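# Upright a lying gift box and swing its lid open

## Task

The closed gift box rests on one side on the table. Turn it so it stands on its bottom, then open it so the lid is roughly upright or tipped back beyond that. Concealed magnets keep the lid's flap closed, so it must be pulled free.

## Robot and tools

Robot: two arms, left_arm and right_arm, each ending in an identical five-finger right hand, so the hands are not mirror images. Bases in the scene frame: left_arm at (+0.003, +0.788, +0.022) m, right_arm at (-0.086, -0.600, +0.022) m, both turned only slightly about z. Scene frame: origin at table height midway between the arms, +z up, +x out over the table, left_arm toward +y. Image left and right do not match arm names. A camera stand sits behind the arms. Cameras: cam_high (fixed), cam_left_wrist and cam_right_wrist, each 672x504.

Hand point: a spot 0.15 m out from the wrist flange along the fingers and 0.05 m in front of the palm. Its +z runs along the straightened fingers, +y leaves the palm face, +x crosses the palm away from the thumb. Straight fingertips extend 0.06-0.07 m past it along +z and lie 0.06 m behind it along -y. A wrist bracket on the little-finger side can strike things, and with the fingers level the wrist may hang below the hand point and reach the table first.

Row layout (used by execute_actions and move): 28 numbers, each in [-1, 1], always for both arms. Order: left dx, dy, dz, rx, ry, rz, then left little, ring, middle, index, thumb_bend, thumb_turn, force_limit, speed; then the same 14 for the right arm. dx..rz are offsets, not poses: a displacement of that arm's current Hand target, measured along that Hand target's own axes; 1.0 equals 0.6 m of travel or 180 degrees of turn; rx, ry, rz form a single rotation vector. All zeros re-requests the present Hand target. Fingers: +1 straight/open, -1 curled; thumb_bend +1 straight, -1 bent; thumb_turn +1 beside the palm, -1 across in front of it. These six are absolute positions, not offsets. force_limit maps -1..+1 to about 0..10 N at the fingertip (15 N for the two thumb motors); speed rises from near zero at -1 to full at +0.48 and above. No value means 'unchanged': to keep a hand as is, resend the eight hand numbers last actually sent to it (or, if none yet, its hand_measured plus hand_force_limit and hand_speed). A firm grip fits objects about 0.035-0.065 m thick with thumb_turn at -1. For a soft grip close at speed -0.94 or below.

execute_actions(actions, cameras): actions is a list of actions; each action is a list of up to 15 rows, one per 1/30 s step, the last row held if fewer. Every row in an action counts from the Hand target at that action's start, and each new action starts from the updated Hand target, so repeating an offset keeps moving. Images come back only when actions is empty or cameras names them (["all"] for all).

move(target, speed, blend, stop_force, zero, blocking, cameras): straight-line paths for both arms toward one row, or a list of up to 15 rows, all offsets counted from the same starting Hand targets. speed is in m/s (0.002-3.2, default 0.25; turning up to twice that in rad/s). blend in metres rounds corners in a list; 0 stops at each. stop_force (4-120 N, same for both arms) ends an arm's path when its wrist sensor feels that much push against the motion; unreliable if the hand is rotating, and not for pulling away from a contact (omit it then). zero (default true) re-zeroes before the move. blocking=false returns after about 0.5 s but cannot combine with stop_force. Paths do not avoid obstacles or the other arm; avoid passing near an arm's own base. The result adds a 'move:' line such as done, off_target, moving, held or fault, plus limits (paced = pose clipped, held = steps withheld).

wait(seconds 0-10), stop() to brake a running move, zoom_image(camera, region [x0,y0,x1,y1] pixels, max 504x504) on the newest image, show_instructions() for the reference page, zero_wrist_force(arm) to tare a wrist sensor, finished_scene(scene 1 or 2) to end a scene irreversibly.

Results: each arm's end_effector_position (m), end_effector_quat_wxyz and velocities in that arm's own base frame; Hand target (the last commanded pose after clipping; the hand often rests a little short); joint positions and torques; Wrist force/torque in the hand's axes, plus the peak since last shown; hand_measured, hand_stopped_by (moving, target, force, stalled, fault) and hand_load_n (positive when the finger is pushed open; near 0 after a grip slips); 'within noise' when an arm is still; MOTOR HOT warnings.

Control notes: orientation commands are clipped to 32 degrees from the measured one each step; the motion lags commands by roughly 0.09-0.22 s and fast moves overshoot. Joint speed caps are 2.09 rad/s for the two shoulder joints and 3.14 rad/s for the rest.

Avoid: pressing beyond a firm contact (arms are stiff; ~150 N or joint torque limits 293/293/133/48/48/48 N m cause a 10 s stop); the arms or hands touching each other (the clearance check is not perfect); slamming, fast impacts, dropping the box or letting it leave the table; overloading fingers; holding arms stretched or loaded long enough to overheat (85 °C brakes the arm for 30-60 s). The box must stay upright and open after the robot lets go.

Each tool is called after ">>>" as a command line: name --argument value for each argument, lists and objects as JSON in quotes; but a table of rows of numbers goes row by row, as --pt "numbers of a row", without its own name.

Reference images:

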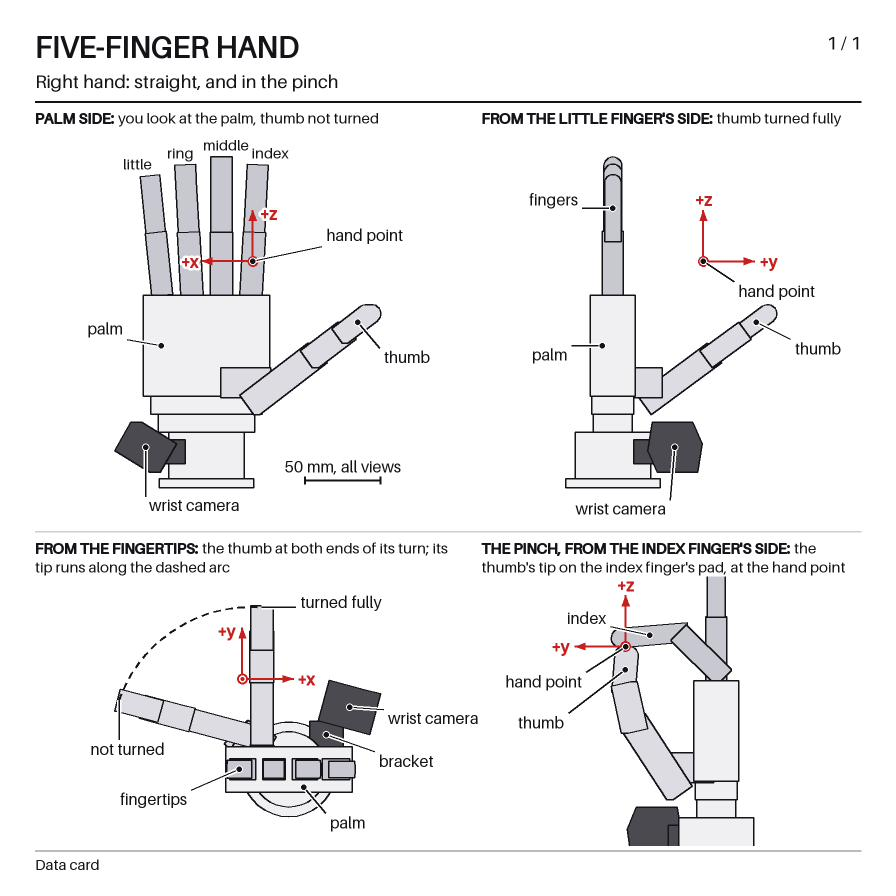

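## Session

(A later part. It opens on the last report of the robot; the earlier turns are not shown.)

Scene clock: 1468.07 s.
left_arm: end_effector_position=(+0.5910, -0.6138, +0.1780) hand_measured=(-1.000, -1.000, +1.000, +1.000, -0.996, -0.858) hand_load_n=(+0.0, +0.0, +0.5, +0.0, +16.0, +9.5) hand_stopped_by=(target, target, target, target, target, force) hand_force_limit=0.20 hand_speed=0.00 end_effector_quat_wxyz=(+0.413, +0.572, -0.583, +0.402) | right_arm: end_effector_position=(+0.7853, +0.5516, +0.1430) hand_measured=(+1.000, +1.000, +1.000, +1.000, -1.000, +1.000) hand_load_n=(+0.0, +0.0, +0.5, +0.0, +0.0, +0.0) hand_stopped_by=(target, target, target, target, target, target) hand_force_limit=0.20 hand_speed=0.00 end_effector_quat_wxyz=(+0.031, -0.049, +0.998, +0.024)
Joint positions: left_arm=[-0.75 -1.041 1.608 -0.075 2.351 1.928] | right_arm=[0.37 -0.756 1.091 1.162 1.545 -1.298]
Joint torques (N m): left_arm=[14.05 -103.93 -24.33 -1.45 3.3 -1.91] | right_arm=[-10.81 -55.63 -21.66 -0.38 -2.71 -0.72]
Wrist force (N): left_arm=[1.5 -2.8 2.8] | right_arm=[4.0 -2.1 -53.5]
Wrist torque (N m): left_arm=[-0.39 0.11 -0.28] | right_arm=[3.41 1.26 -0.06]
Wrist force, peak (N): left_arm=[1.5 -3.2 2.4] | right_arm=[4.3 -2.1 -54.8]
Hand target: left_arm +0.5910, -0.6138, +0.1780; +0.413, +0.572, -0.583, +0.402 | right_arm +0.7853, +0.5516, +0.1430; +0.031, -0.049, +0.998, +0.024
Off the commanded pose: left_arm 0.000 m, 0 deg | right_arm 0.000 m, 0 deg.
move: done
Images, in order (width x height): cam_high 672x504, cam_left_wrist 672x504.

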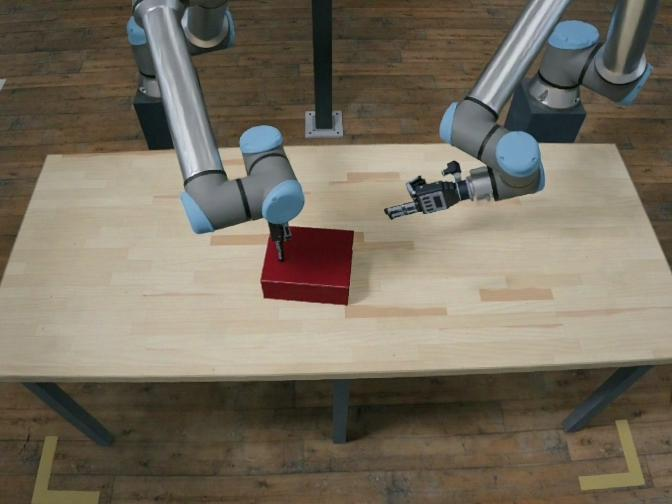

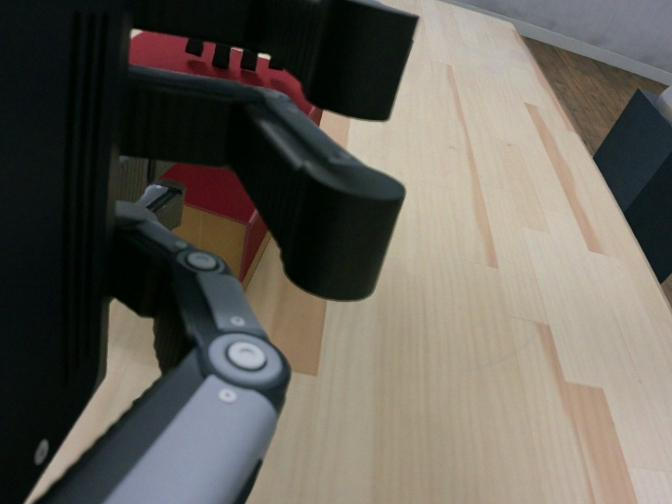

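>>> move --pt "-0.19 0 0.07 0 0 0 -1 -1 1 1 0.3 -0.9 0.2 0 0 0 0 0 0 0 1 1 1 1 -1 1 0.2 0" --speed 0.12 --stop_force 8 --cameras '["cam_high","cam_left_wrist"]'

>>> zoom_image --camera "cam_left_wrist" --region '[90, 0, 390, 300]'

Scene clock: 1477.00 s.
left_arm: end_effector_position=(+0.5906, -0.6150, +0.0565) hand_measured=(-1.000, -1.000, +1.000, +1.000, +0.300, -0.860) hand_load_n=(+0.0, +0.0, +0.0, +0.0, +0.0, +0.0) hand_stopped_by=(target, target, target, target, target, force) hand_force_limit=0.20 hand_speed=0.00 end_effector_quat_wxyz=(+0.413, +0.572, -0.583, +0.402) | right_arm: end_effector_position=(+0.7853, +0.5516, +0.1430) hand_measured=(+1.000, +1.000, +1.000, +1.000, -1.000, +1.000) hand_load_n=(+0.0, +0.0, +0.5, +0.0, +0.0, +0.0) hand_stopped_by=(target, target, target, target, target, target) hand_force_limit=0.20 hand_speed=0.00 end_effector_quat_wxyz=(+0.031, -0.049, +0.998, +0.024)
Joint positions: left_arm=[-0.752 -0.919 1.663 -0.253 2.349 1.927] | right_arm=[0.37 -0.756 1.091 1.162 1.545 -1.298]
Joint torques (N m): left_arm=[-8.63 -71.82 -18.37 -1.5 -1.91 -2.27] | right_arm=[-10.74 -56.7 -21.33 -0.86 -3.12 -0.96]
Wrist force (N): left_arm=[1.6 -2.8 2.3] | right_arm=[4.6 -2.1 -54.0]
Wrist torque (N m): left_arm=[-0.35 0.11 -0.29] | right_arm=[3.42 1.18 -0.03]
Wrist force, peak (N): left_arm=[1.3 -3.1 2.9] | right_arm=[4.4 -2.1 -54.9]
Hand target: left_arm +0.5906, -0.6150, +0.0565; +0.413, +0.572, -0.583, +0.402 | right_arm +0.7853, +0.5516, +0.1430; +0.031, -0.049, +0.998, +0.024
Off the commanded pose: left_arm 0.000 m, 0 deg | right_arm 0.000 m, 0 deg.
move: done
Images, in order (width x height): cam_high 672x504, cam_left_wrist 672x504.

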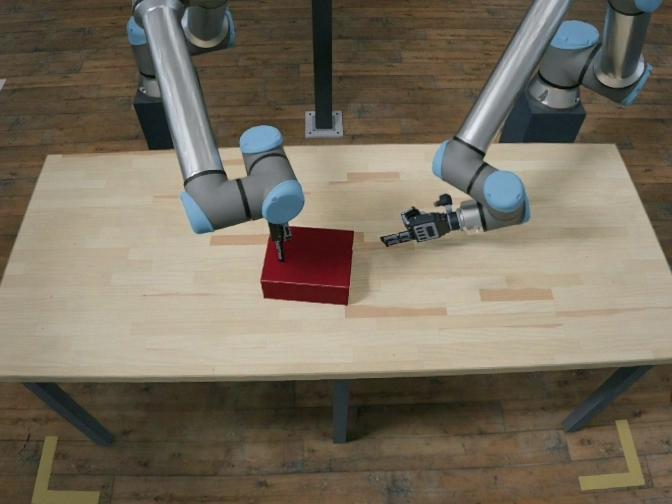

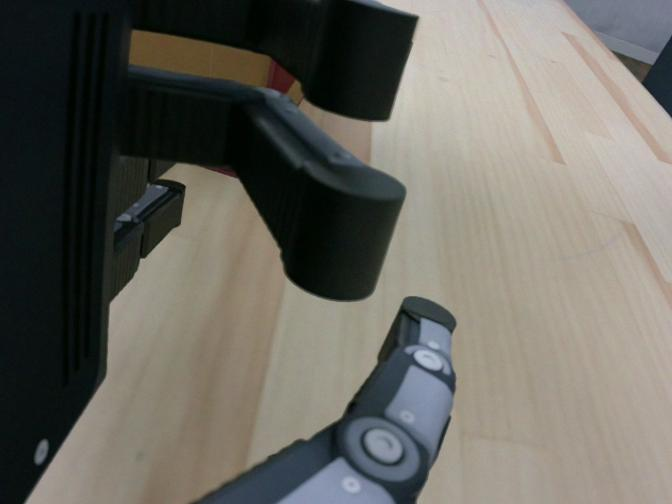

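Scaled by 1.680.

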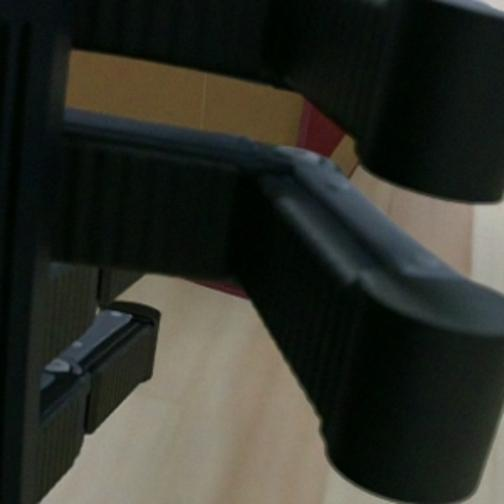

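>>> move --pt "0.058 0 0.16 0 0 0 -1 -1 1 1 0.3 -0.9 0.2 0 0 0 0 0 0 0 1 1 1 1 -1 1 0.2 0" --speed 0.03 --stop_force 6 --cameras '["cam_high","cam_left_wrist"]'

>>> zoom_image --camera "cam_high" --region '[300, 200, 420, 310]'

Scene clock: 1487.53 s.
left_arm: end_effector_position=(+0.5890, -0.6918, +0.0569) hand_measured=(-1.000, -1.000, +1.000, +1.000, +0.300, -0.860) hand_load_n=(+0.0, +0.0, -0.5, +0.0, +0.0, +0.0) hand_stopped_by=(target, target, target, target, target, force) hand_force_limit=0.20 hand_speed=0.00 end_effector_quat_wxyz=(+0.413, +0.572, -0.583, +0.402) | right_arm: end_effector_position=(+0.7853, +0.5516, +0.1430) hand_measured=(+1.000, +1.000, +1.000, +1.000, -1.000, +1.000) hand_load_n=(+0.0, +0.0, +1.5, +0.0, +0.0, +0.0) hand_stopped_by=(target, target, target, target, target, target) hand_force_limit=0.20 hand_speed=0.00 end_effector_quat_wxyz=(+0.031, -0.049, +0.998, +0.024)
Joint positions: left_arm=[-0.825 -0.876 1.576 -0.24 2.284 1.881] | right_arm=[0.37 -0.756 1.091 1.162 1.545 -1.298]
Joint torques (N m): left_arm=[12.65 -114.96 -20.87 -1.93 3.07 1.91] | right_arm=[9.39 -53.33 -13.55 -0.65 -3.09 -0.89]
Wrist force (N): left_arm=[1.2 -2.2 1.1] | right_arm=[0.4 -5.4 -53.5]
Wrist torque (N m): left_arm=[-0.35 0.07 -0.42] | right_arm=[3.61 0.94 -0.35]
Wrist force, peak (N): left_arm=[-0.7 -2.0 -12.8] | right_arm=[4.3 -2.0 -54.9]
Hand target: left_arm +0.5890, -0.6918, +0.0569; +0.413, +0.572, -0.583, +0.402 (not the last commanded pose) | right_arm +0.7853, +0.5516, +0.1430; +0.031, -0.049, +0.998, +0.024
Off the commanded pose: left_arm 0.025 m, 0 deg | right_arm 0.000 m, 0 deg.
move: contact (left_arm)
Images, in order (width x height): cam_high 672x504, cam_left_wrist 672x504.

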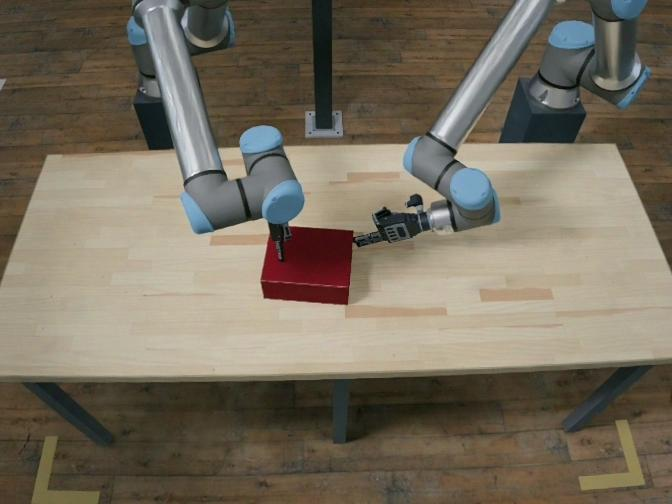

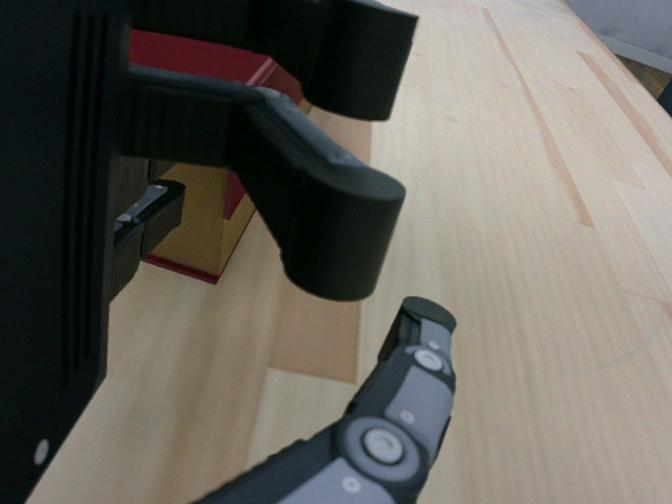

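Scaled by 4.200.

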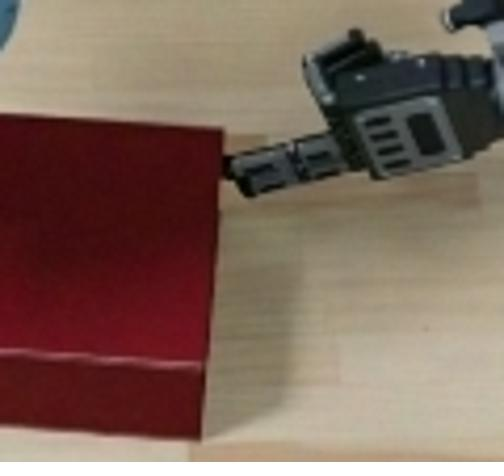

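>>> move --pt "0.001 0.06 0.0035 0 0 0 -1 -1 1 1 0.3 -0.9 0.2 0 0 0 0 0 0 0 1 1 1 1 -1 1 0.2 0" --speed 0.03 --stop_force 25 --cameras '["all"]'

>>> zoom_image --camera "cam_high" --region '[240, 200, 400, 320]'

Scene clock: 1495.70 s.
left_arm: end_effector_position=(+0.5529, -0.6933, +0.0569) hand_measured=(-1.000, -1.000, +1.000, +1.000, +0.300, -0.860) hand_load_n=(+0.0, +0.0, +0.5, +0.0, +0.0, +0.0) hand_stopped_by=(target, target, target, target, target, force) hand_force_limit=0.20 hand_speed=0.00 end_effector_quat_wxyz=(+0.413, +0.572, -0.583, +0.402) | right_arm: end_effector_position=(+0.7853, +0.5516, +0.1430) hand_measured=(+1.000, +1.000, +1.000, +1.000, -1.000, +1.000) hand_load_n=(+0.0, +0.0, +0.0, +0.0, +0.0, +0.0) hand_stopped_by=(target, target, target, target, target, target) hand_force_limit=0.20 hand_speed=0.00 end_effector_quat_wxyz=(+0.031, -0.049, +0.998, +0.024)
Joint positions: left_arm=[-0.862 -0.914 1.648 -0.286 2.251 1.86] | right_arm=[0.37 -0.756 1.091 1.162 1.545 -1.298]
Joint torques (N m): left_arm=[-14.24 -109.95 -20.12 -2.07 -0.71 -2.13] | right_arm=[10.18 -41.88 -9.49 -0.46 -1.34 -0.82]
Wrist force (N): left_arm=[0.3 -6.2 -2.6] | right_arm=[-3.3 0.3 -52.5]
Wrist torque (N m): left_arm=[0.11 0.09 -0.46] | right_arm=[3.17 0.63 -0.57]
Wrist force, peak (N): left_arm=[2.1 -7.7 1.5] | right_arm=[0.2 -5.9 -54.0]
Hand target: left_arm +0.5529, -0.6933, +0.0569; +0.413, +0.572, -0.583, +0.402 | right_arm +0.7853, +0.5516, +0.1430; +0.031, -0.049, +0.998, +0.024
Off the commanded pose: left_arm 0.000 m, 0 deg | right_arm 0.000 m, 0 deg.
move: done

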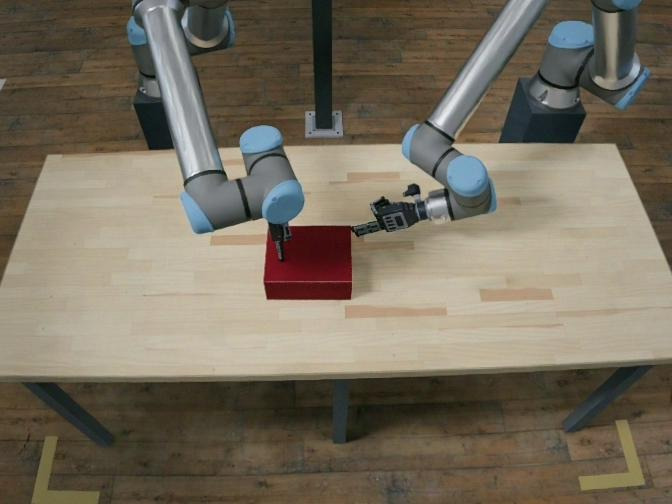

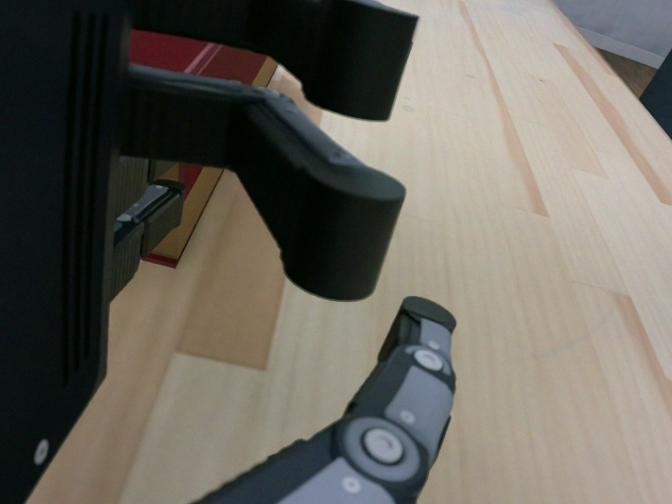

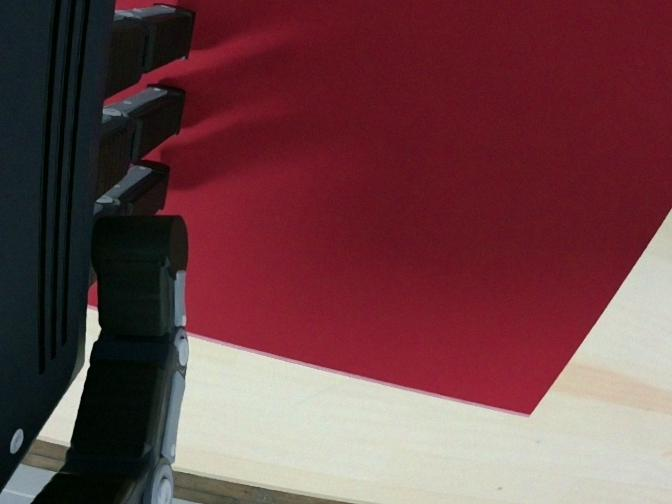

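Scaled by 3.150.

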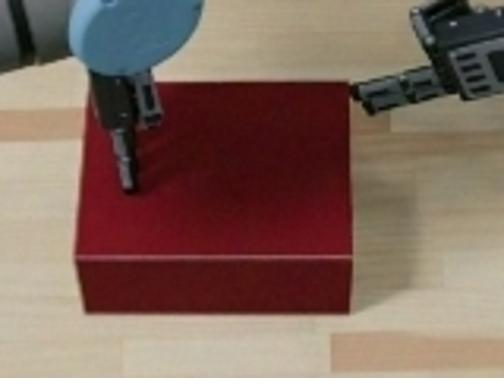

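>>> move --pt "0 -0.015 -0.01 0 0 0 -1 -1 1 1 0.3 -0.9 0.2 0 0 0 -0.045 0 0 0 1 1 1 1 -1 1 0.2 0" --pt "0 -0.015 -0.01 0 0 0 -1 -1 1 1 0.3 -0.9 0.2 0 0 0.2 -0.045 0 0 0 1 1 1 1 -1 1 0.2 0" --cameras '["cam_high"]'

>>> move --pt "0 0 0 0 0 0 -1 -1 1 1 0.3 -0.9 0.2 0 0 0 0.1 0 0 0 1 1 1 1 -1 1 0.2 0" --speed 0.03 --stop_force 25 --cameras '["all"]'

Scene clock: 1504.17 s.
left_arm: end_effector_position=(+0.5620, -0.6878, +0.0589) hand_measured=(-1.000, -1.000, +1.000, +1.000, +0.300, -0.860) hand_load_n=(+0.0, +0.0, +0.0, +0.0, +0.0, +0.0) hand_stopped_by=(target, target, target, target, target, force) hand_force_limit=0.20 hand_speed=0.00 end_effector_quat_wxyz=(+0.413, +0.572, -0.583, +0.402) | right_arm: end_effector_position=(+0.7718, +0.6694, +0.1752) hand_measured=(+1.000, +1.000, +1.000, +1.000, -1.000, +1.000) hand_load_n=(+0.0, +0.0, +0.0, +0.0, +0.0, +0.0) hand_stopped_by=(target, target, target, target, target, target) hand_force_limit=0.20 hand_speed=0.00 end_effector_quat_wxyz=(+0.031, -0.049, +0.998, +0.024)
Joint positions: left_arm=[-0.848 -0.91 1.636 -0.274 2.264 1.868] | right_arm=[0.495 -0.66 0.855 1.299 1.555 -1.173]
Joint torques (N m): left_arm=[12.77 -72.91 -46.63 2.8 3.18 1.85] | right_arm=[14.26 -89.88 -42.29 8.08 2.19 2.1]
Wrist force (N): left_arm=[1.9 -2.9 2.5] | right_arm=[1.3 0.0 2.9]
Wrist torque (N m): left_arm=[-0.35 0.06 -0.59] | right_arm=[-0.18 -0.26 -0.18]
Wrist force, peak (N): left_arm=[0.1 -6.6 -2.5] | right_arm=[-3.6 -0.1 -53.5]
Hand target: left_arm +0.5620, -0.6878, +0.0589; +0.413, +0.572, -0.583, +0.402 | right_arm +0.7718, +0.6695, +0.1753; +0.031, -0.049, +0.998, +0.024
Off the commanded pose: left_arm 0.000 m, 0 deg | right_arm 0.000 m, 0 deg.
move: done
Images, in order (width x height): cam_high 672x504.

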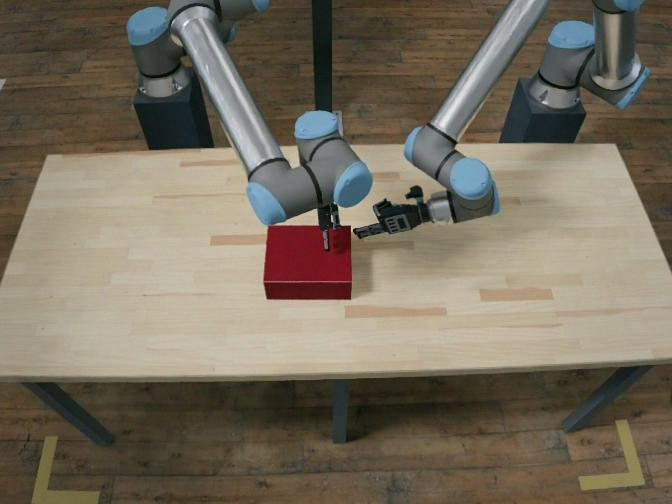

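Scene clock: 1506.60 s.
left_arm: end_effector_position=(+0.5620, -0.6878, +0.0589) hand_measured=(-1.000, -1.000, +1.000, +1.000, +0.300, -0.860) hand_load_n=(+0.0, +0.0, +0.0, +0.0, -0.5, +0.5) hand_stopped_by=(target, target, target, target, target, force) hand_force_limit=0.20 hand_speed=0.00 end_effector_quat_wxyz=(+0.413, +0.572, -0.583, +0.402) | right_arm: end_effector_position=(+0.7736, +0.6711, +0.1448) hand_measured=(+1.000, +1.000, +1.000, +1.000, -1.000, +1.000) hand_load_n=(+0.0, +0.0, +0.0, +0.0, +0.5, +0.0) hand_stopped_by=(target, target, target, target, target, target) hand_force_limit=0.20 hand_speed=0.00 end_effector_quat_wxyz=(+0.031, -0.049, +0.998, +0.024)
Joint positions: left_arm=[-0.848 -0.91 1.636 -0.274 2.264 1.868] | right_arm=[0.496 -0.641 0.874 1.262 1.555 -1.172]
Joint torques (N m): left_arm=[12.83 -72.93 -46.23 2.8 3.37 1.7] | right_arm=[4.87 -86.43 -32.28 3.92 1.13 0.17]
Wrist force (N): left_arm=[1.7 -3.3 2.2] | right_arm=[2.6 -0.9 -23.8]
Wrist torque (N m): left_arm=[-0.39 0.10 -0.62] | right_arm=[1.49 0.39 -0.12]
Wrist force, peak (N): left_arm=[1.9 -3.5 2.1] | right_arm=[4.1 -0.9 -41.9]
Hand target: left_arm +0.5620, -0.6878, +0.0589; +0.413, +0.572, -0.583, +0.402 | right_arm +0.7736, +0.6711, +0.1448; +0.031, -0.049, +0.998, +0.024 (not the last commanded pose)
Off the commanded pose: left_arm 0.000 m, 0 deg | right_arm 0.029 m, 0 deg.
move: contact (right_arm)

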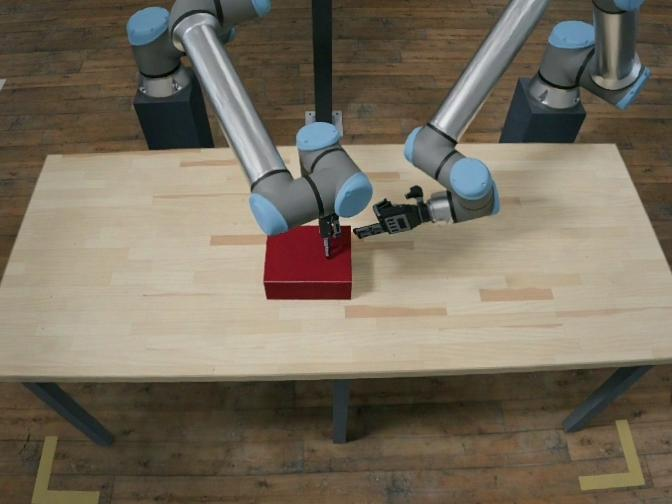

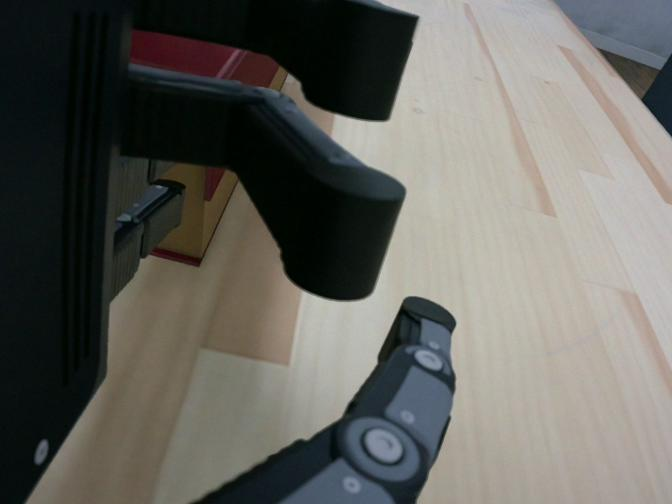

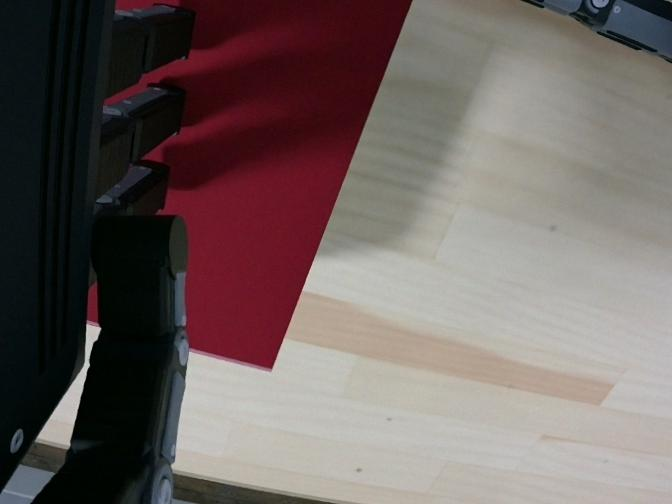

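>>> move --pt "0.009 0 0.027 0 0 0 -1 -1 1 1 0.3 -0.9 0.2 0 0 0 0.004 0 0 0 1 1 1 1 -1 1 0.2 0" --speed 0.02 --stop_force 7

>>> move --pt "0.0015 0.06 0.0045 0 0 0 -1 -1 1 1 0.3 -0.9 0.2 0 0 0 0.004 0 0 0 1 1 1 1 -1 1 0.2 0" --speed 0.03 --stop_force 35 --cameras '["all"]'

>>> zoom_image --camera "cam_high" --region '[240, 200, 400, 320]'

Scene clock: 1513.80 s.
left_arm: end_effector_position=(+0.5618, -0.6966, +0.0587) hand_measured=(-1.000, -1.000, +1.000, +1.000, +0.300, -0.860) hand_load_n=(+0.5, +0.0, -0.5, +0.0, +0.0, +0.0) hand_stopped_by=(target, target, target, target, target, force) hand_force_limit=0.20 hand_speed=0.00 end_effector_quat_wxyz=(+0.413, +0.572, -0.583, +0.402) | right_arm: end_effector_position=(+0.7737, +0.6711, +0.1445) hand_measured=(+1.000, +1.000, +1.000, +1.000, -1.000, +1.000) hand_load_n=(+0.0, +0.0, +1.0, +0.0, +0.0, +0.0) hand_stopped_by=(target, target, target, target, target, target) hand_force_limit=0.20 hand_speed=0.00 end_effector_quat_wxyz=(+0.031, -0.049, +0.998, +0.024)
Joint positions: left_arm=[-0.855 -0.904 1.625 -0.271 2.257 1.864] | right_arm=[0.496 -0.641 0.874 1.261 1.555 -1.172]
Joint torques (N m): left_arm=[13.5 -111.12 -19.34 -1.86 3.08 1.92] | right_arm=[-1.86 -79.2 -30.59 2.41 -1.85 0.11]
Wrist force (N): left_arm=[1.5 -2.8 1.7] | right_arm=[1.5 -4.6 -31.0]
Wrist torque (N m): left_arm=[-0.37 0.12 -0.32] | right_arm=[2.34 0.60 -0.26]
Wrist force, peak (N): left_arm=[0.9 -2.6 -5.5] | right_arm=[2.5 -5.1 -33.2]
Hand target: left_arm +0.5619, -0.6966, +0.0587; +0.413, +0.572, -0.583, +0.402 (not the last commanded pose) | right_arm +0.7736, +0.6711, +0.1445; +0.031, -0.049, +0.998, +0.024 (not the last commanded pose)
Off the commanded pose: left_arm 0.008 m, 0 deg | right_arm 0.002 m, 0 deg.
move: contact (left_arm, right_arm)

Scene clock: 1516.40 s.
left_arm: end_effector_position=(+0.5258, -0.6987, +0.0587) hand_measured=(-1.000, -1.000, +1.000, +1.000, +0.300, -0.860) hand_load_n=(+0.0, +0.0, +0.0, +0.0, +0.0, +0.0) hand_stopped_by=(target, target, target, target, target, force) hand_force_limit=0.20 hand_speed=0.00 end_effector_quat_wxyz=(+0.413, +0.572, -0.583, +0.402) | right_arm: end_effector_position=(+0.7738, +0.6712, +0.1426) hand_measured=(+1.000, +1.000, +1.000, +1.000, -1.000, +1.000) hand_load_n=(+0.0, +0.5, +0.5, +0.0, +0.0, +0.0) hand_stopped_by=(target, target, target, target, target, target) hand_force_limit=0.20 hand_speed=0.00 end_effector_quat_wxyz=(+0.031, -0.049, +0.998, +0.024)
Joint positions: left_arm=[-0.895 -0.941 1.692 -0.315 2.221 1.842] | right_arm=[0.496 -0.64 0.875 1.259 1.555 -1.172]
Joint torques (N m): left_arm=[-7.91 -105.99 -19.02 -1.84 -2.14 -2.19] | right_arm=[6.75 -48.79 -15.85 -3.16 -1.68 1]
Wrist force (N): left_arm=[2.0 -3.2 2.5] | right_arm=[8.1 -1.8 -66.9]
Wrist torque (N m): left_arm=[-0.41 0.06 -0.26] | right_arm=[4.05 1.76 0.12]
Wrist force, peak (N): left_arm=[0.8 -10.7 0.4] | right_arm=[8.4 -1.2 -67.9]
Hand target: left_arm +0.5258, -0.6987, +0.0587; +0.413, +0.572, -0.583, +0.402 | right_arm +0.7738, +0.6712, +0.1426; +0.031, -0.049, +0.998, +0.024 (not the last commanded pose)
Off the commanded pose: left_arm 0.000 m, 0 deg | right_arm 0.001 m, 0 deg.
move: contact (right_arm)

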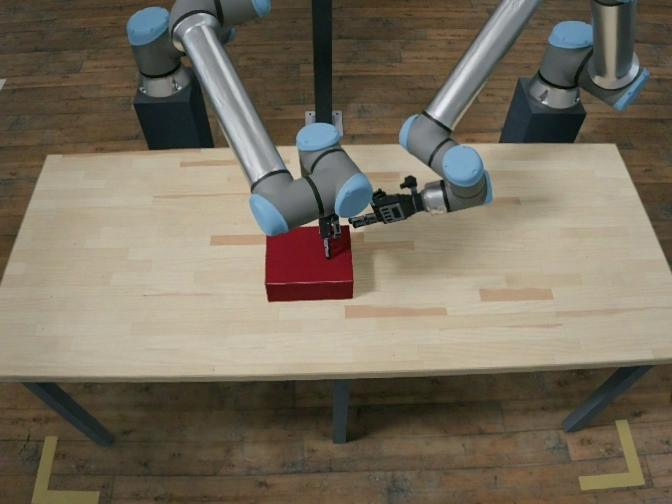

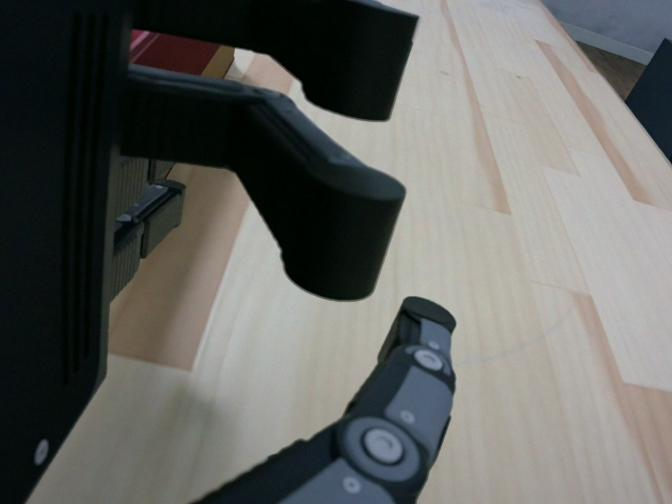

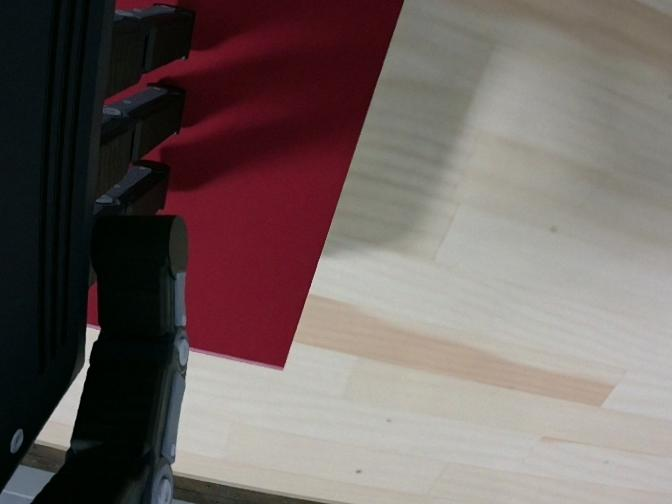

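Scaled by 3.150.

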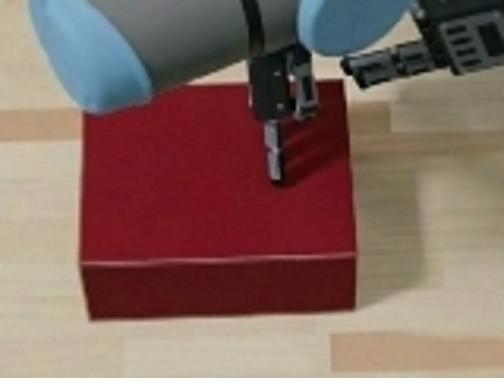

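>>> move --pt "-0.017 0 -0.047 0 0 0 -1 -1 0.3 1 0.3 -0.9 0.2 0 0 0 0 0 0 0 1 1 1 1 -1 1 0.2 0" --pt "-0.029 -0.064 -0.042 0 0 0 -1 -1 0.3 1 0.3 -0.9 0.2 0 0 0 0 0 0 0 1 1 1 1 -1 1 0.2 0"

>>> move --pt "0.034 0 0.094 0 0 0 -1 -1 0.3 1 0.3 -0.9 0.2 0 0 0 0 0 0 0 1 1 1 1 -1 1 0.2 0" --speed 0.015 --stop_force 12 --cameras '["cam_left_wrist","cam_high"]'

Scene clock: 1526.83 s.
left_arm: end_effector_position=(+0.5646, -0.6699, +0.0507) hand_measured=(-1.000, -1.000, +0.300, +1.000, +0.300, -0.860) hand_load_n=(+0.0, +0.0, +0.0, +0.0, +0.0, +0.0) hand_stopped_by=(target, target, target, target, target, force) hand_force_limit=0.20 hand_speed=0.00 end_effector_quat_wxyz=(+0.413, +0.572, -0.583, +0.402) | right_arm: end_effector_position=(+0.7738, +0.6712, +0.1426) hand_measured=(+1.000, +1.000, +1.000, +1.000, -1.000, +1.000) hand_load_n=(+0.0, +0.0, +0.5, +0.5, +0.0, +0.0) hand_stopped_by=(target, target, target, target, target, target) hand_force_limit=0.20 hand_speed=0.00 end_effector_quat_wxyz=(+0.031, -0.049, +0.998, +0.024)
Joint positions: left_arm=[-0.829 -0.91 1.656 -0.287 2.28 1.879] | right_arm=[0.496 -0.64 0.875 1.259 1.555 -1.172]
Joint torques (N m): left_arm=[13.08 -73.66 -45.77 2.5 3.72 1.7] | right_arm=[-13.61 -48.2 -16.52 -3.3 -1.79 -0.04]
Wrist force (N): left_arm=[2.0 -3.2 2.1] | right_arm=[8.4 -1.1 -66.7]
Wrist torque (N m): left_arm=[-0.38 0.05 -0.59] | right_arm=[4.15 1.70 0.17]
Wrist force, peak (N): left_arm=[1.7 -4.0 1.8] | right_arm=[8.1 -1.0 -67.9]
Hand target: left_arm +0.5648, -0.6699, +0.0507; +0.413, +0.572, -0.583, +0.402 | right_arm +0.7738, +0.6712, +0.1426; +0.031, -0.049, +0.998, +0.024
Off the commanded pose: left_arm 0.000 m, 0 deg | right_arm 0.000 m, 0 deg.
move: done

Scene clock: 1531.03 s.
left_arm: end_effector_position=(+0.5639, -0.7131, +0.0508) hand_measured=(-1.000, -1.000, +0.300, +1.000, +0.300, -0.860) hand_load_n=(+0.0, +0.0, +0.0, +0.0, +0.0, +0.0) hand_stopped_by=(target, target, target, target, target, force) hand_force_limit=0.20 hand_speed=0.00 end_effector_quat_wxyz=(+0.413, +0.573, -0.583, +0.402) | right_arm: end_effector_position=(+0.7738, +0.6712, +0.1426) hand_measured=(+1.000, +1.000, +1.000, +1.000, -1.000, +1.000) hand_load_n=(+0.0, +0.0, +0.5, +0.0, +0.0, +0.0) hand_stopped_by=(target, target, target, target, target, target) hand_force_limit=0.20 hand_speed=0.00 end_effector_quat_wxyz=(+0.031, -0.049, +0.998, +0.024)
Joint positions: left_arm=[-0.868 -0.882 1.601 -0.274 2.246 1.857] | right_arm=[0.496 -0.64 0.875 1.259 1.555 -1.172]
Joint torques (N m): left_arm=[9.56 -111.17 -21.77 -2.27 3.51 1.83] | right_arm=[-2.13 -47.87 -16.49 -3.25 -2.34 0.28]
Wrist force (N): left_arm=[0.7 -3.3 -3.5] | right_arm=[6.2 -3.6 -66.1]
Wrist torque (N m): left_arm=[-0.05 0.10 -0.35] | right_arm=[4.27 1.62 -0.02]
Wrist force, peak (N): left_arm=[-0.4 -3.1 -11.7] | right_arm=[8.8 -1.3 -67.2]
Hand target: left_arm +0.5639, -0.7131, +0.0508; +0.413, +0.573, -0.583, +0.402 (not the last commanded pose) | right_arm +0.7738, +0.6712, +0.1426; +0.031, -0.049, +0.998, +0.024
Off the commanded pose: left_arm 0.017 m, 0 deg | right_arm 0.000 m, 0 deg.
move: contact (left_arm)
Images, in order (width x height): cam_high 672x504, cam_left_wrist 672x504.

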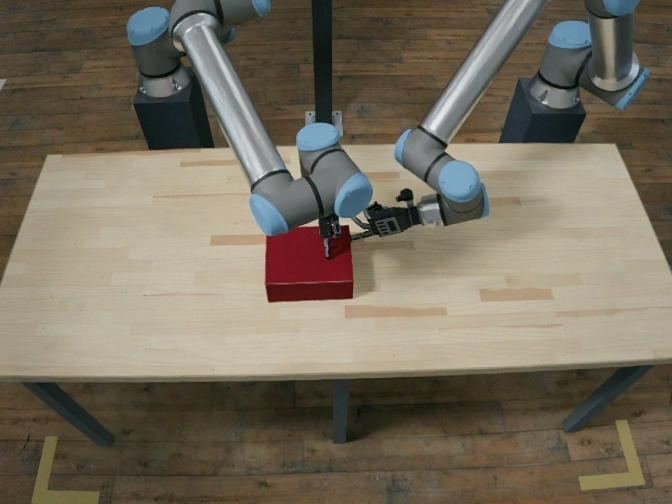

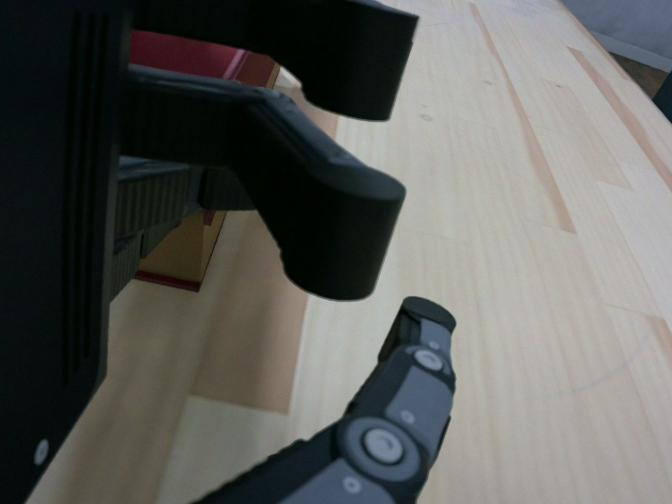

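>>> move --pt "0.0015 0 0.0042 0 0 0 -1 -1 0.3 1 0.3 -0.9 0.2 0 0 0 0 0 0 0 1 1 1 1 -1 1 0.2 0" --speed 0.02

>>> move --pt "0 0.07 0 0 0 0 -1 -1 0.3 1 0.3 -0.9 0.2 0 0 0 0 0 0 0 1 1 1 1 -1 1 0.2 0" --speed 0.03 --stop_force 35 --cameras '["all"]'

>>> zoom_image --camera "cam_high" --region '[240, 200, 400, 320]'

Scene clock: 1535.63 s.
left_arm: end_effector_position=(+0.5638, -0.7155, +0.0509) hand_measured=(-1.000, -1.000, +0.300, +1.000, +0.300, -0.860) hand_load_n=(+0.0, +0.0, +0.0, -3.0, +0.0, +0.0) hand_stopped_by=(target, target, target, target, target, force) hand_force_limit=0.20 hand_speed=0.00 end_effector_quat_wxyz=(+0.413, +0.573, -0.583, +0.402) | right_arm: end_effector_position=(+0.7738, +0.6712, +0.1426) hand_measured=(+1.000, +1.000, +1.000, +1.000, -1.000, +1.000) hand_load_n=(+0.0, +0.0, +2.5, +0.0, +0.0, +0.0) hand_stopped_by=(target, target, target, target, target, target) hand_force_limit=0.20 hand_speed=0.00 end_effector_quat_wxyz=(+0.031, -0.049, +0.998, +0.024)
Joint positions: left_arm=[-0.87 -0.881 1.598 -0.273 2.244 1.856] | right_arm=[0.496 -0.64 0.875 1.259 1.555 -1.172]
Joint torques (N m): left_arm=[-16.2 -73.29 -54.36 -0.47 -3.07 -1.8] | right_arm=[17.28 -46.56 -16.41 -3.53 -1.79 0.26]
Wrist force (N): left_arm=[-0.5 -0.6 -13.6] | right_arm=[1.2 -12.3 -66.1]
Wrist torque (N m): left_arm=[0.46 -0.05 -0.41] | right_arm=[4.92 1.34 -0.53]
Wrist force, peak (N): left_arm=[-1.2 -1.1 -18.7] | right_arm=[2.8 -10.8 -66.8]
Hand target: left_arm +0.5638, -0.7158, +0.0508; +0.413, +0.573, -0.583, +0.402 | right_arm +0.7738, +0.6712, +0.1426; +0.031, -0.049, +0.998, +0.024
Off the commanded pose: left_arm 0.000 m, 0 deg | right_arm 0.000 m, 0 deg.
move: done

Scene clock: 1538.20 s.
left_arm: end_effector_position=(+0.5218, -0.7149, +0.0510) hand_measured=(-1.000, -1.000, +0.300, +1.000, +0.300, -0.860) hand_load_n=(+0.0, +0.0, +0.0, +0.0, +0.0, +0.0) hand_stopped_by=(target, target, target, target, target, force) hand_force_limit=0.20 hand_speed=0.00 end_effector_quat_wxyz=(+0.413, +0.573, -0.583, +0.402) | right_arm: end_effector_position=(+0.7738, +0.6712, +0.1426) hand_measured=(+1.000, +1.000, +1.000, +1.000, -1.000, +1.000) hand_load_n=(+0.0, +0.0, +2.5, +0.0, +0.0, +0.0) hand_stopped_by=(target, target, target, target, target, target) hand_force_limit=0.20 hand_speed=0.00 end_effector_quat_wxyz=(+0.031, -0.049, +0.998, +0.024)
Joint positions: left_arm=[-0.913 -0.925 1.68 -0.324 2.205 1.833] | right_arm=[0.496 -0.64 0.875 1.259 1.555 -1.172]
Joint torques (N m): left_arm=[-9.46 -109.03 -18.35 -2.05 -1.87 -2.16] | right_arm=[17.97 -47.2 -16.39 -7.83 -2.5 0.21]
Wrist force (N): left_arm=[1.1 -3.5 2.3] | right_arm=[4.4 -10.3 -65.4]
Wrist torque (N m): left_arm=[-0.36 0.17 -0.32] | right_arm=[4.79 1.57 -0.30]
Wrist force, peak (N): left_arm=[0.0 -2.7 -18.9] | right_arm=[2.3 -13.0 -67.1]
Hand target: left_arm +0.5218, -0.7149, +0.0510; +0.413, +0.573, -0.583, +0.402 | right_arm +0.7738, +0.6712, +0.1426; +0.031, -0.049, +0.998, +0.024
Off the commanded pose: left_arm 0.000 m, 0 deg | right_arm 0.000 m, 0 deg.
move: done

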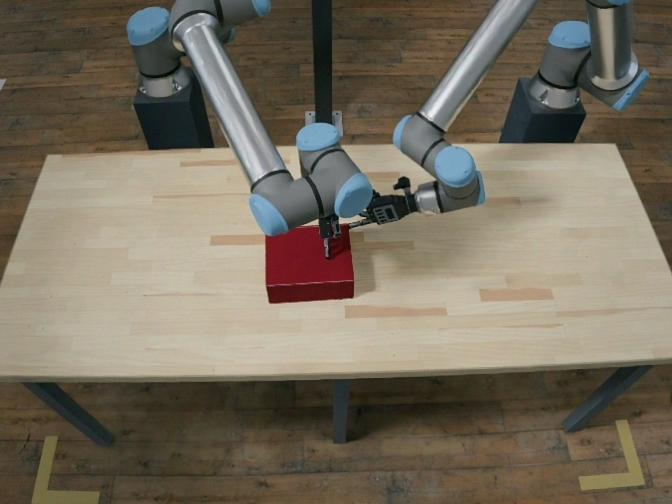

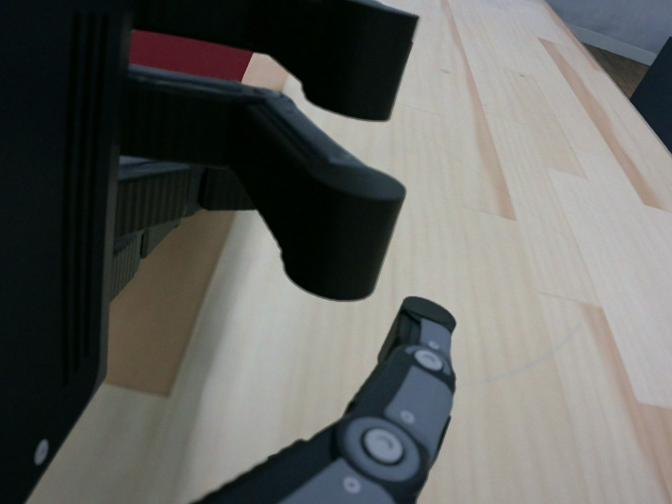

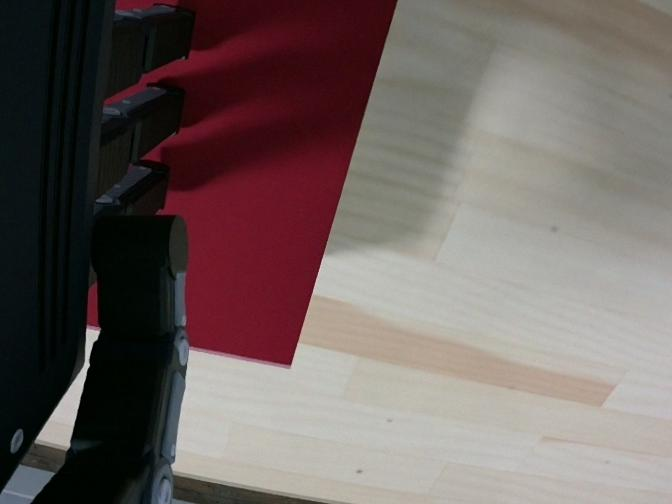

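Scaled by 3.150.

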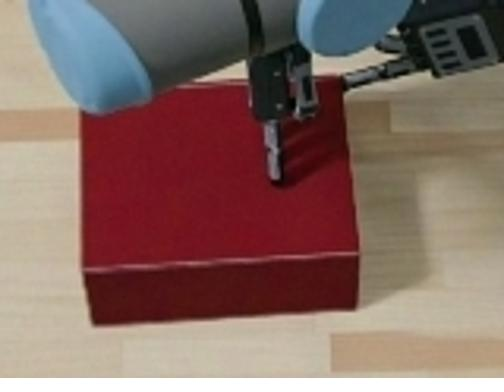

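>>> move --pt "-0.034 0 -0.094 0 0 0 -1 -1 -1 1 1 0.5 0.2 0 0 0 0 0 0 0 1 1 1 1 -1 1 0.2 0" --cameras '["cam_left_wrist","cam_high"]'

>>> zoom_image --camera "cam_left_wrist" --region '[100, 0, 400, 300]'

>>> zoom_image --camera "cam_high" --region '[310, 200, 410, 280]'

Scene clock: 1554.40 s.
left_arm: end_effector_position=(+0.5231, -0.6554, +0.0507) hand_measured=(-1.000, -1.000, -1.000, +1.000, +1.000, +0.500) hand_load_n=(+0.0, +0.0, +0.0, +0.0, +0.0, +0.0) hand_stopped_by=(target, target, target, target, target, target) hand_force_limit=0.20 hand_speed=0.00 end_effector_quat_wxyz=(+0.413, +0.573, -0.583, +0.402) | right_arm: end_effector_position=(+0.7738, +0.6712, +0.1426) hand_measured=(+1.000, +1.000, +1.000, +1.000, -1.000, +1.000) hand_load_n=(+0.0, +0.0, +2.0, +0.0, +0.0, +0.0) hand_stopped_by=(target, target, target, target, target, target) hand_force_limit=0.20 hand_speed=0.00 end_effector_quat_wxyz=(+0.031, -0.049, +0.998, +0.024)
Joint positions: left_arm=[-0.859 -0.964 1.756 -0.344 2.254 1.862] | right_arm=[0.496 -0.64 0.875 1.259 1.555 -1.172]
Joint torques (N m): left_arm=[11.35 -106.76 -16.3 -1.72 3.87 1.57] | right_arm=[18.13 -43.18 -16.24 -9.55 -2.93 0.22]
Wrist force (N): left_arm=[1.5 -3.1 2.3] | right_arm=[5.3 -10.6 -65.9]
Wrist torque (N m): left_arm=[-0.37 0.15 -0.61] | right_arm=[4.71 1.44 -0.27]
Wrist force, peak (N): left_arm=[1.6 -3.4 3.2] | right_arm=[5.2 -10.8 -66.4]
Hand target: left_arm +0.5231, -0.6549, +0.0507; +0.413, +0.573, -0.583, +0.402 | right_arm +0.7738, +0.6712, +0.1426; +0.031, -0.049, +0.998, +0.024
Off the commanded pose: left_arm 0.000 m, 0 deg | right_arm 0.000 m, 0 deg.
move: done
Images, in order (width x height): cam_high 672x504, cam_left_wrist 672x504.

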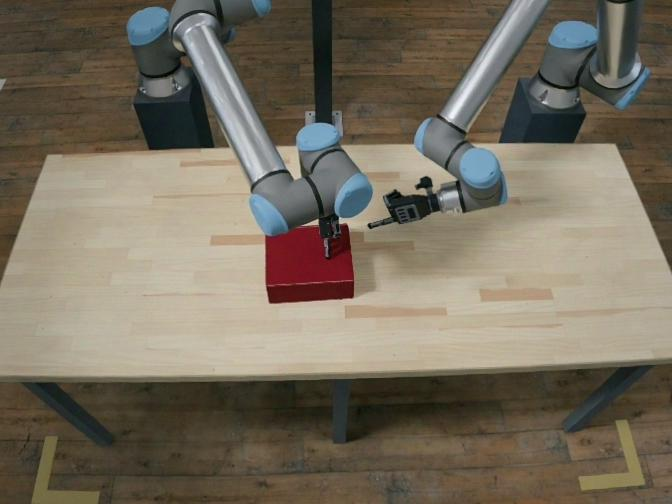

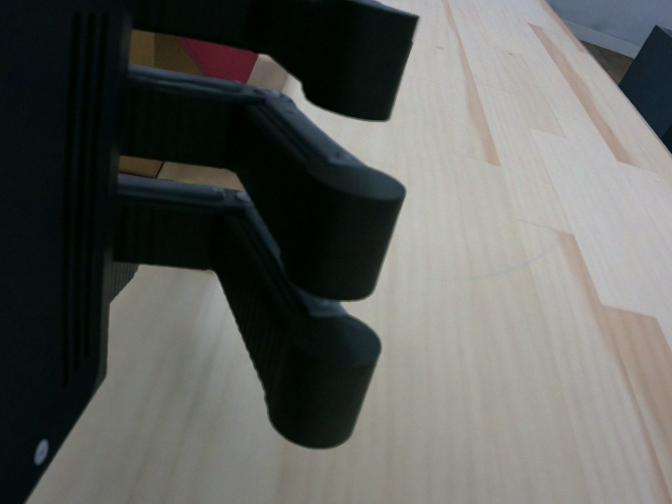

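Scaled by 1.680.

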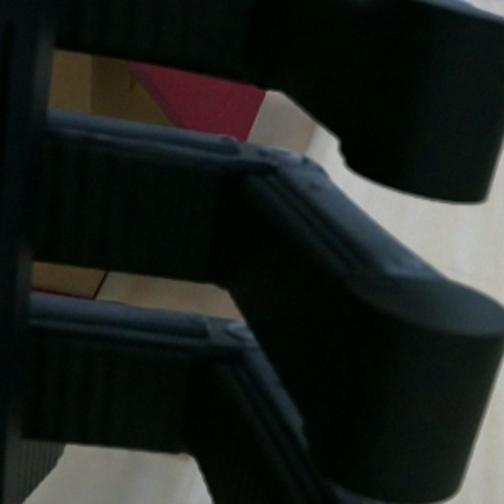

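Scaled by 5.040.

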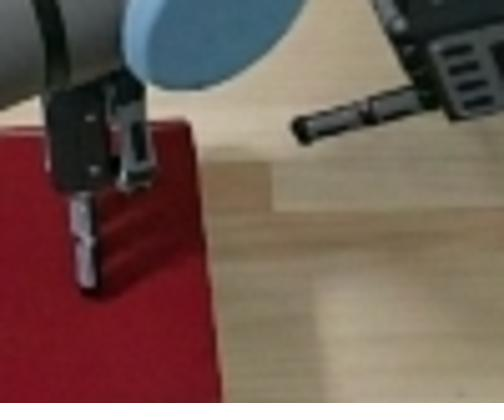

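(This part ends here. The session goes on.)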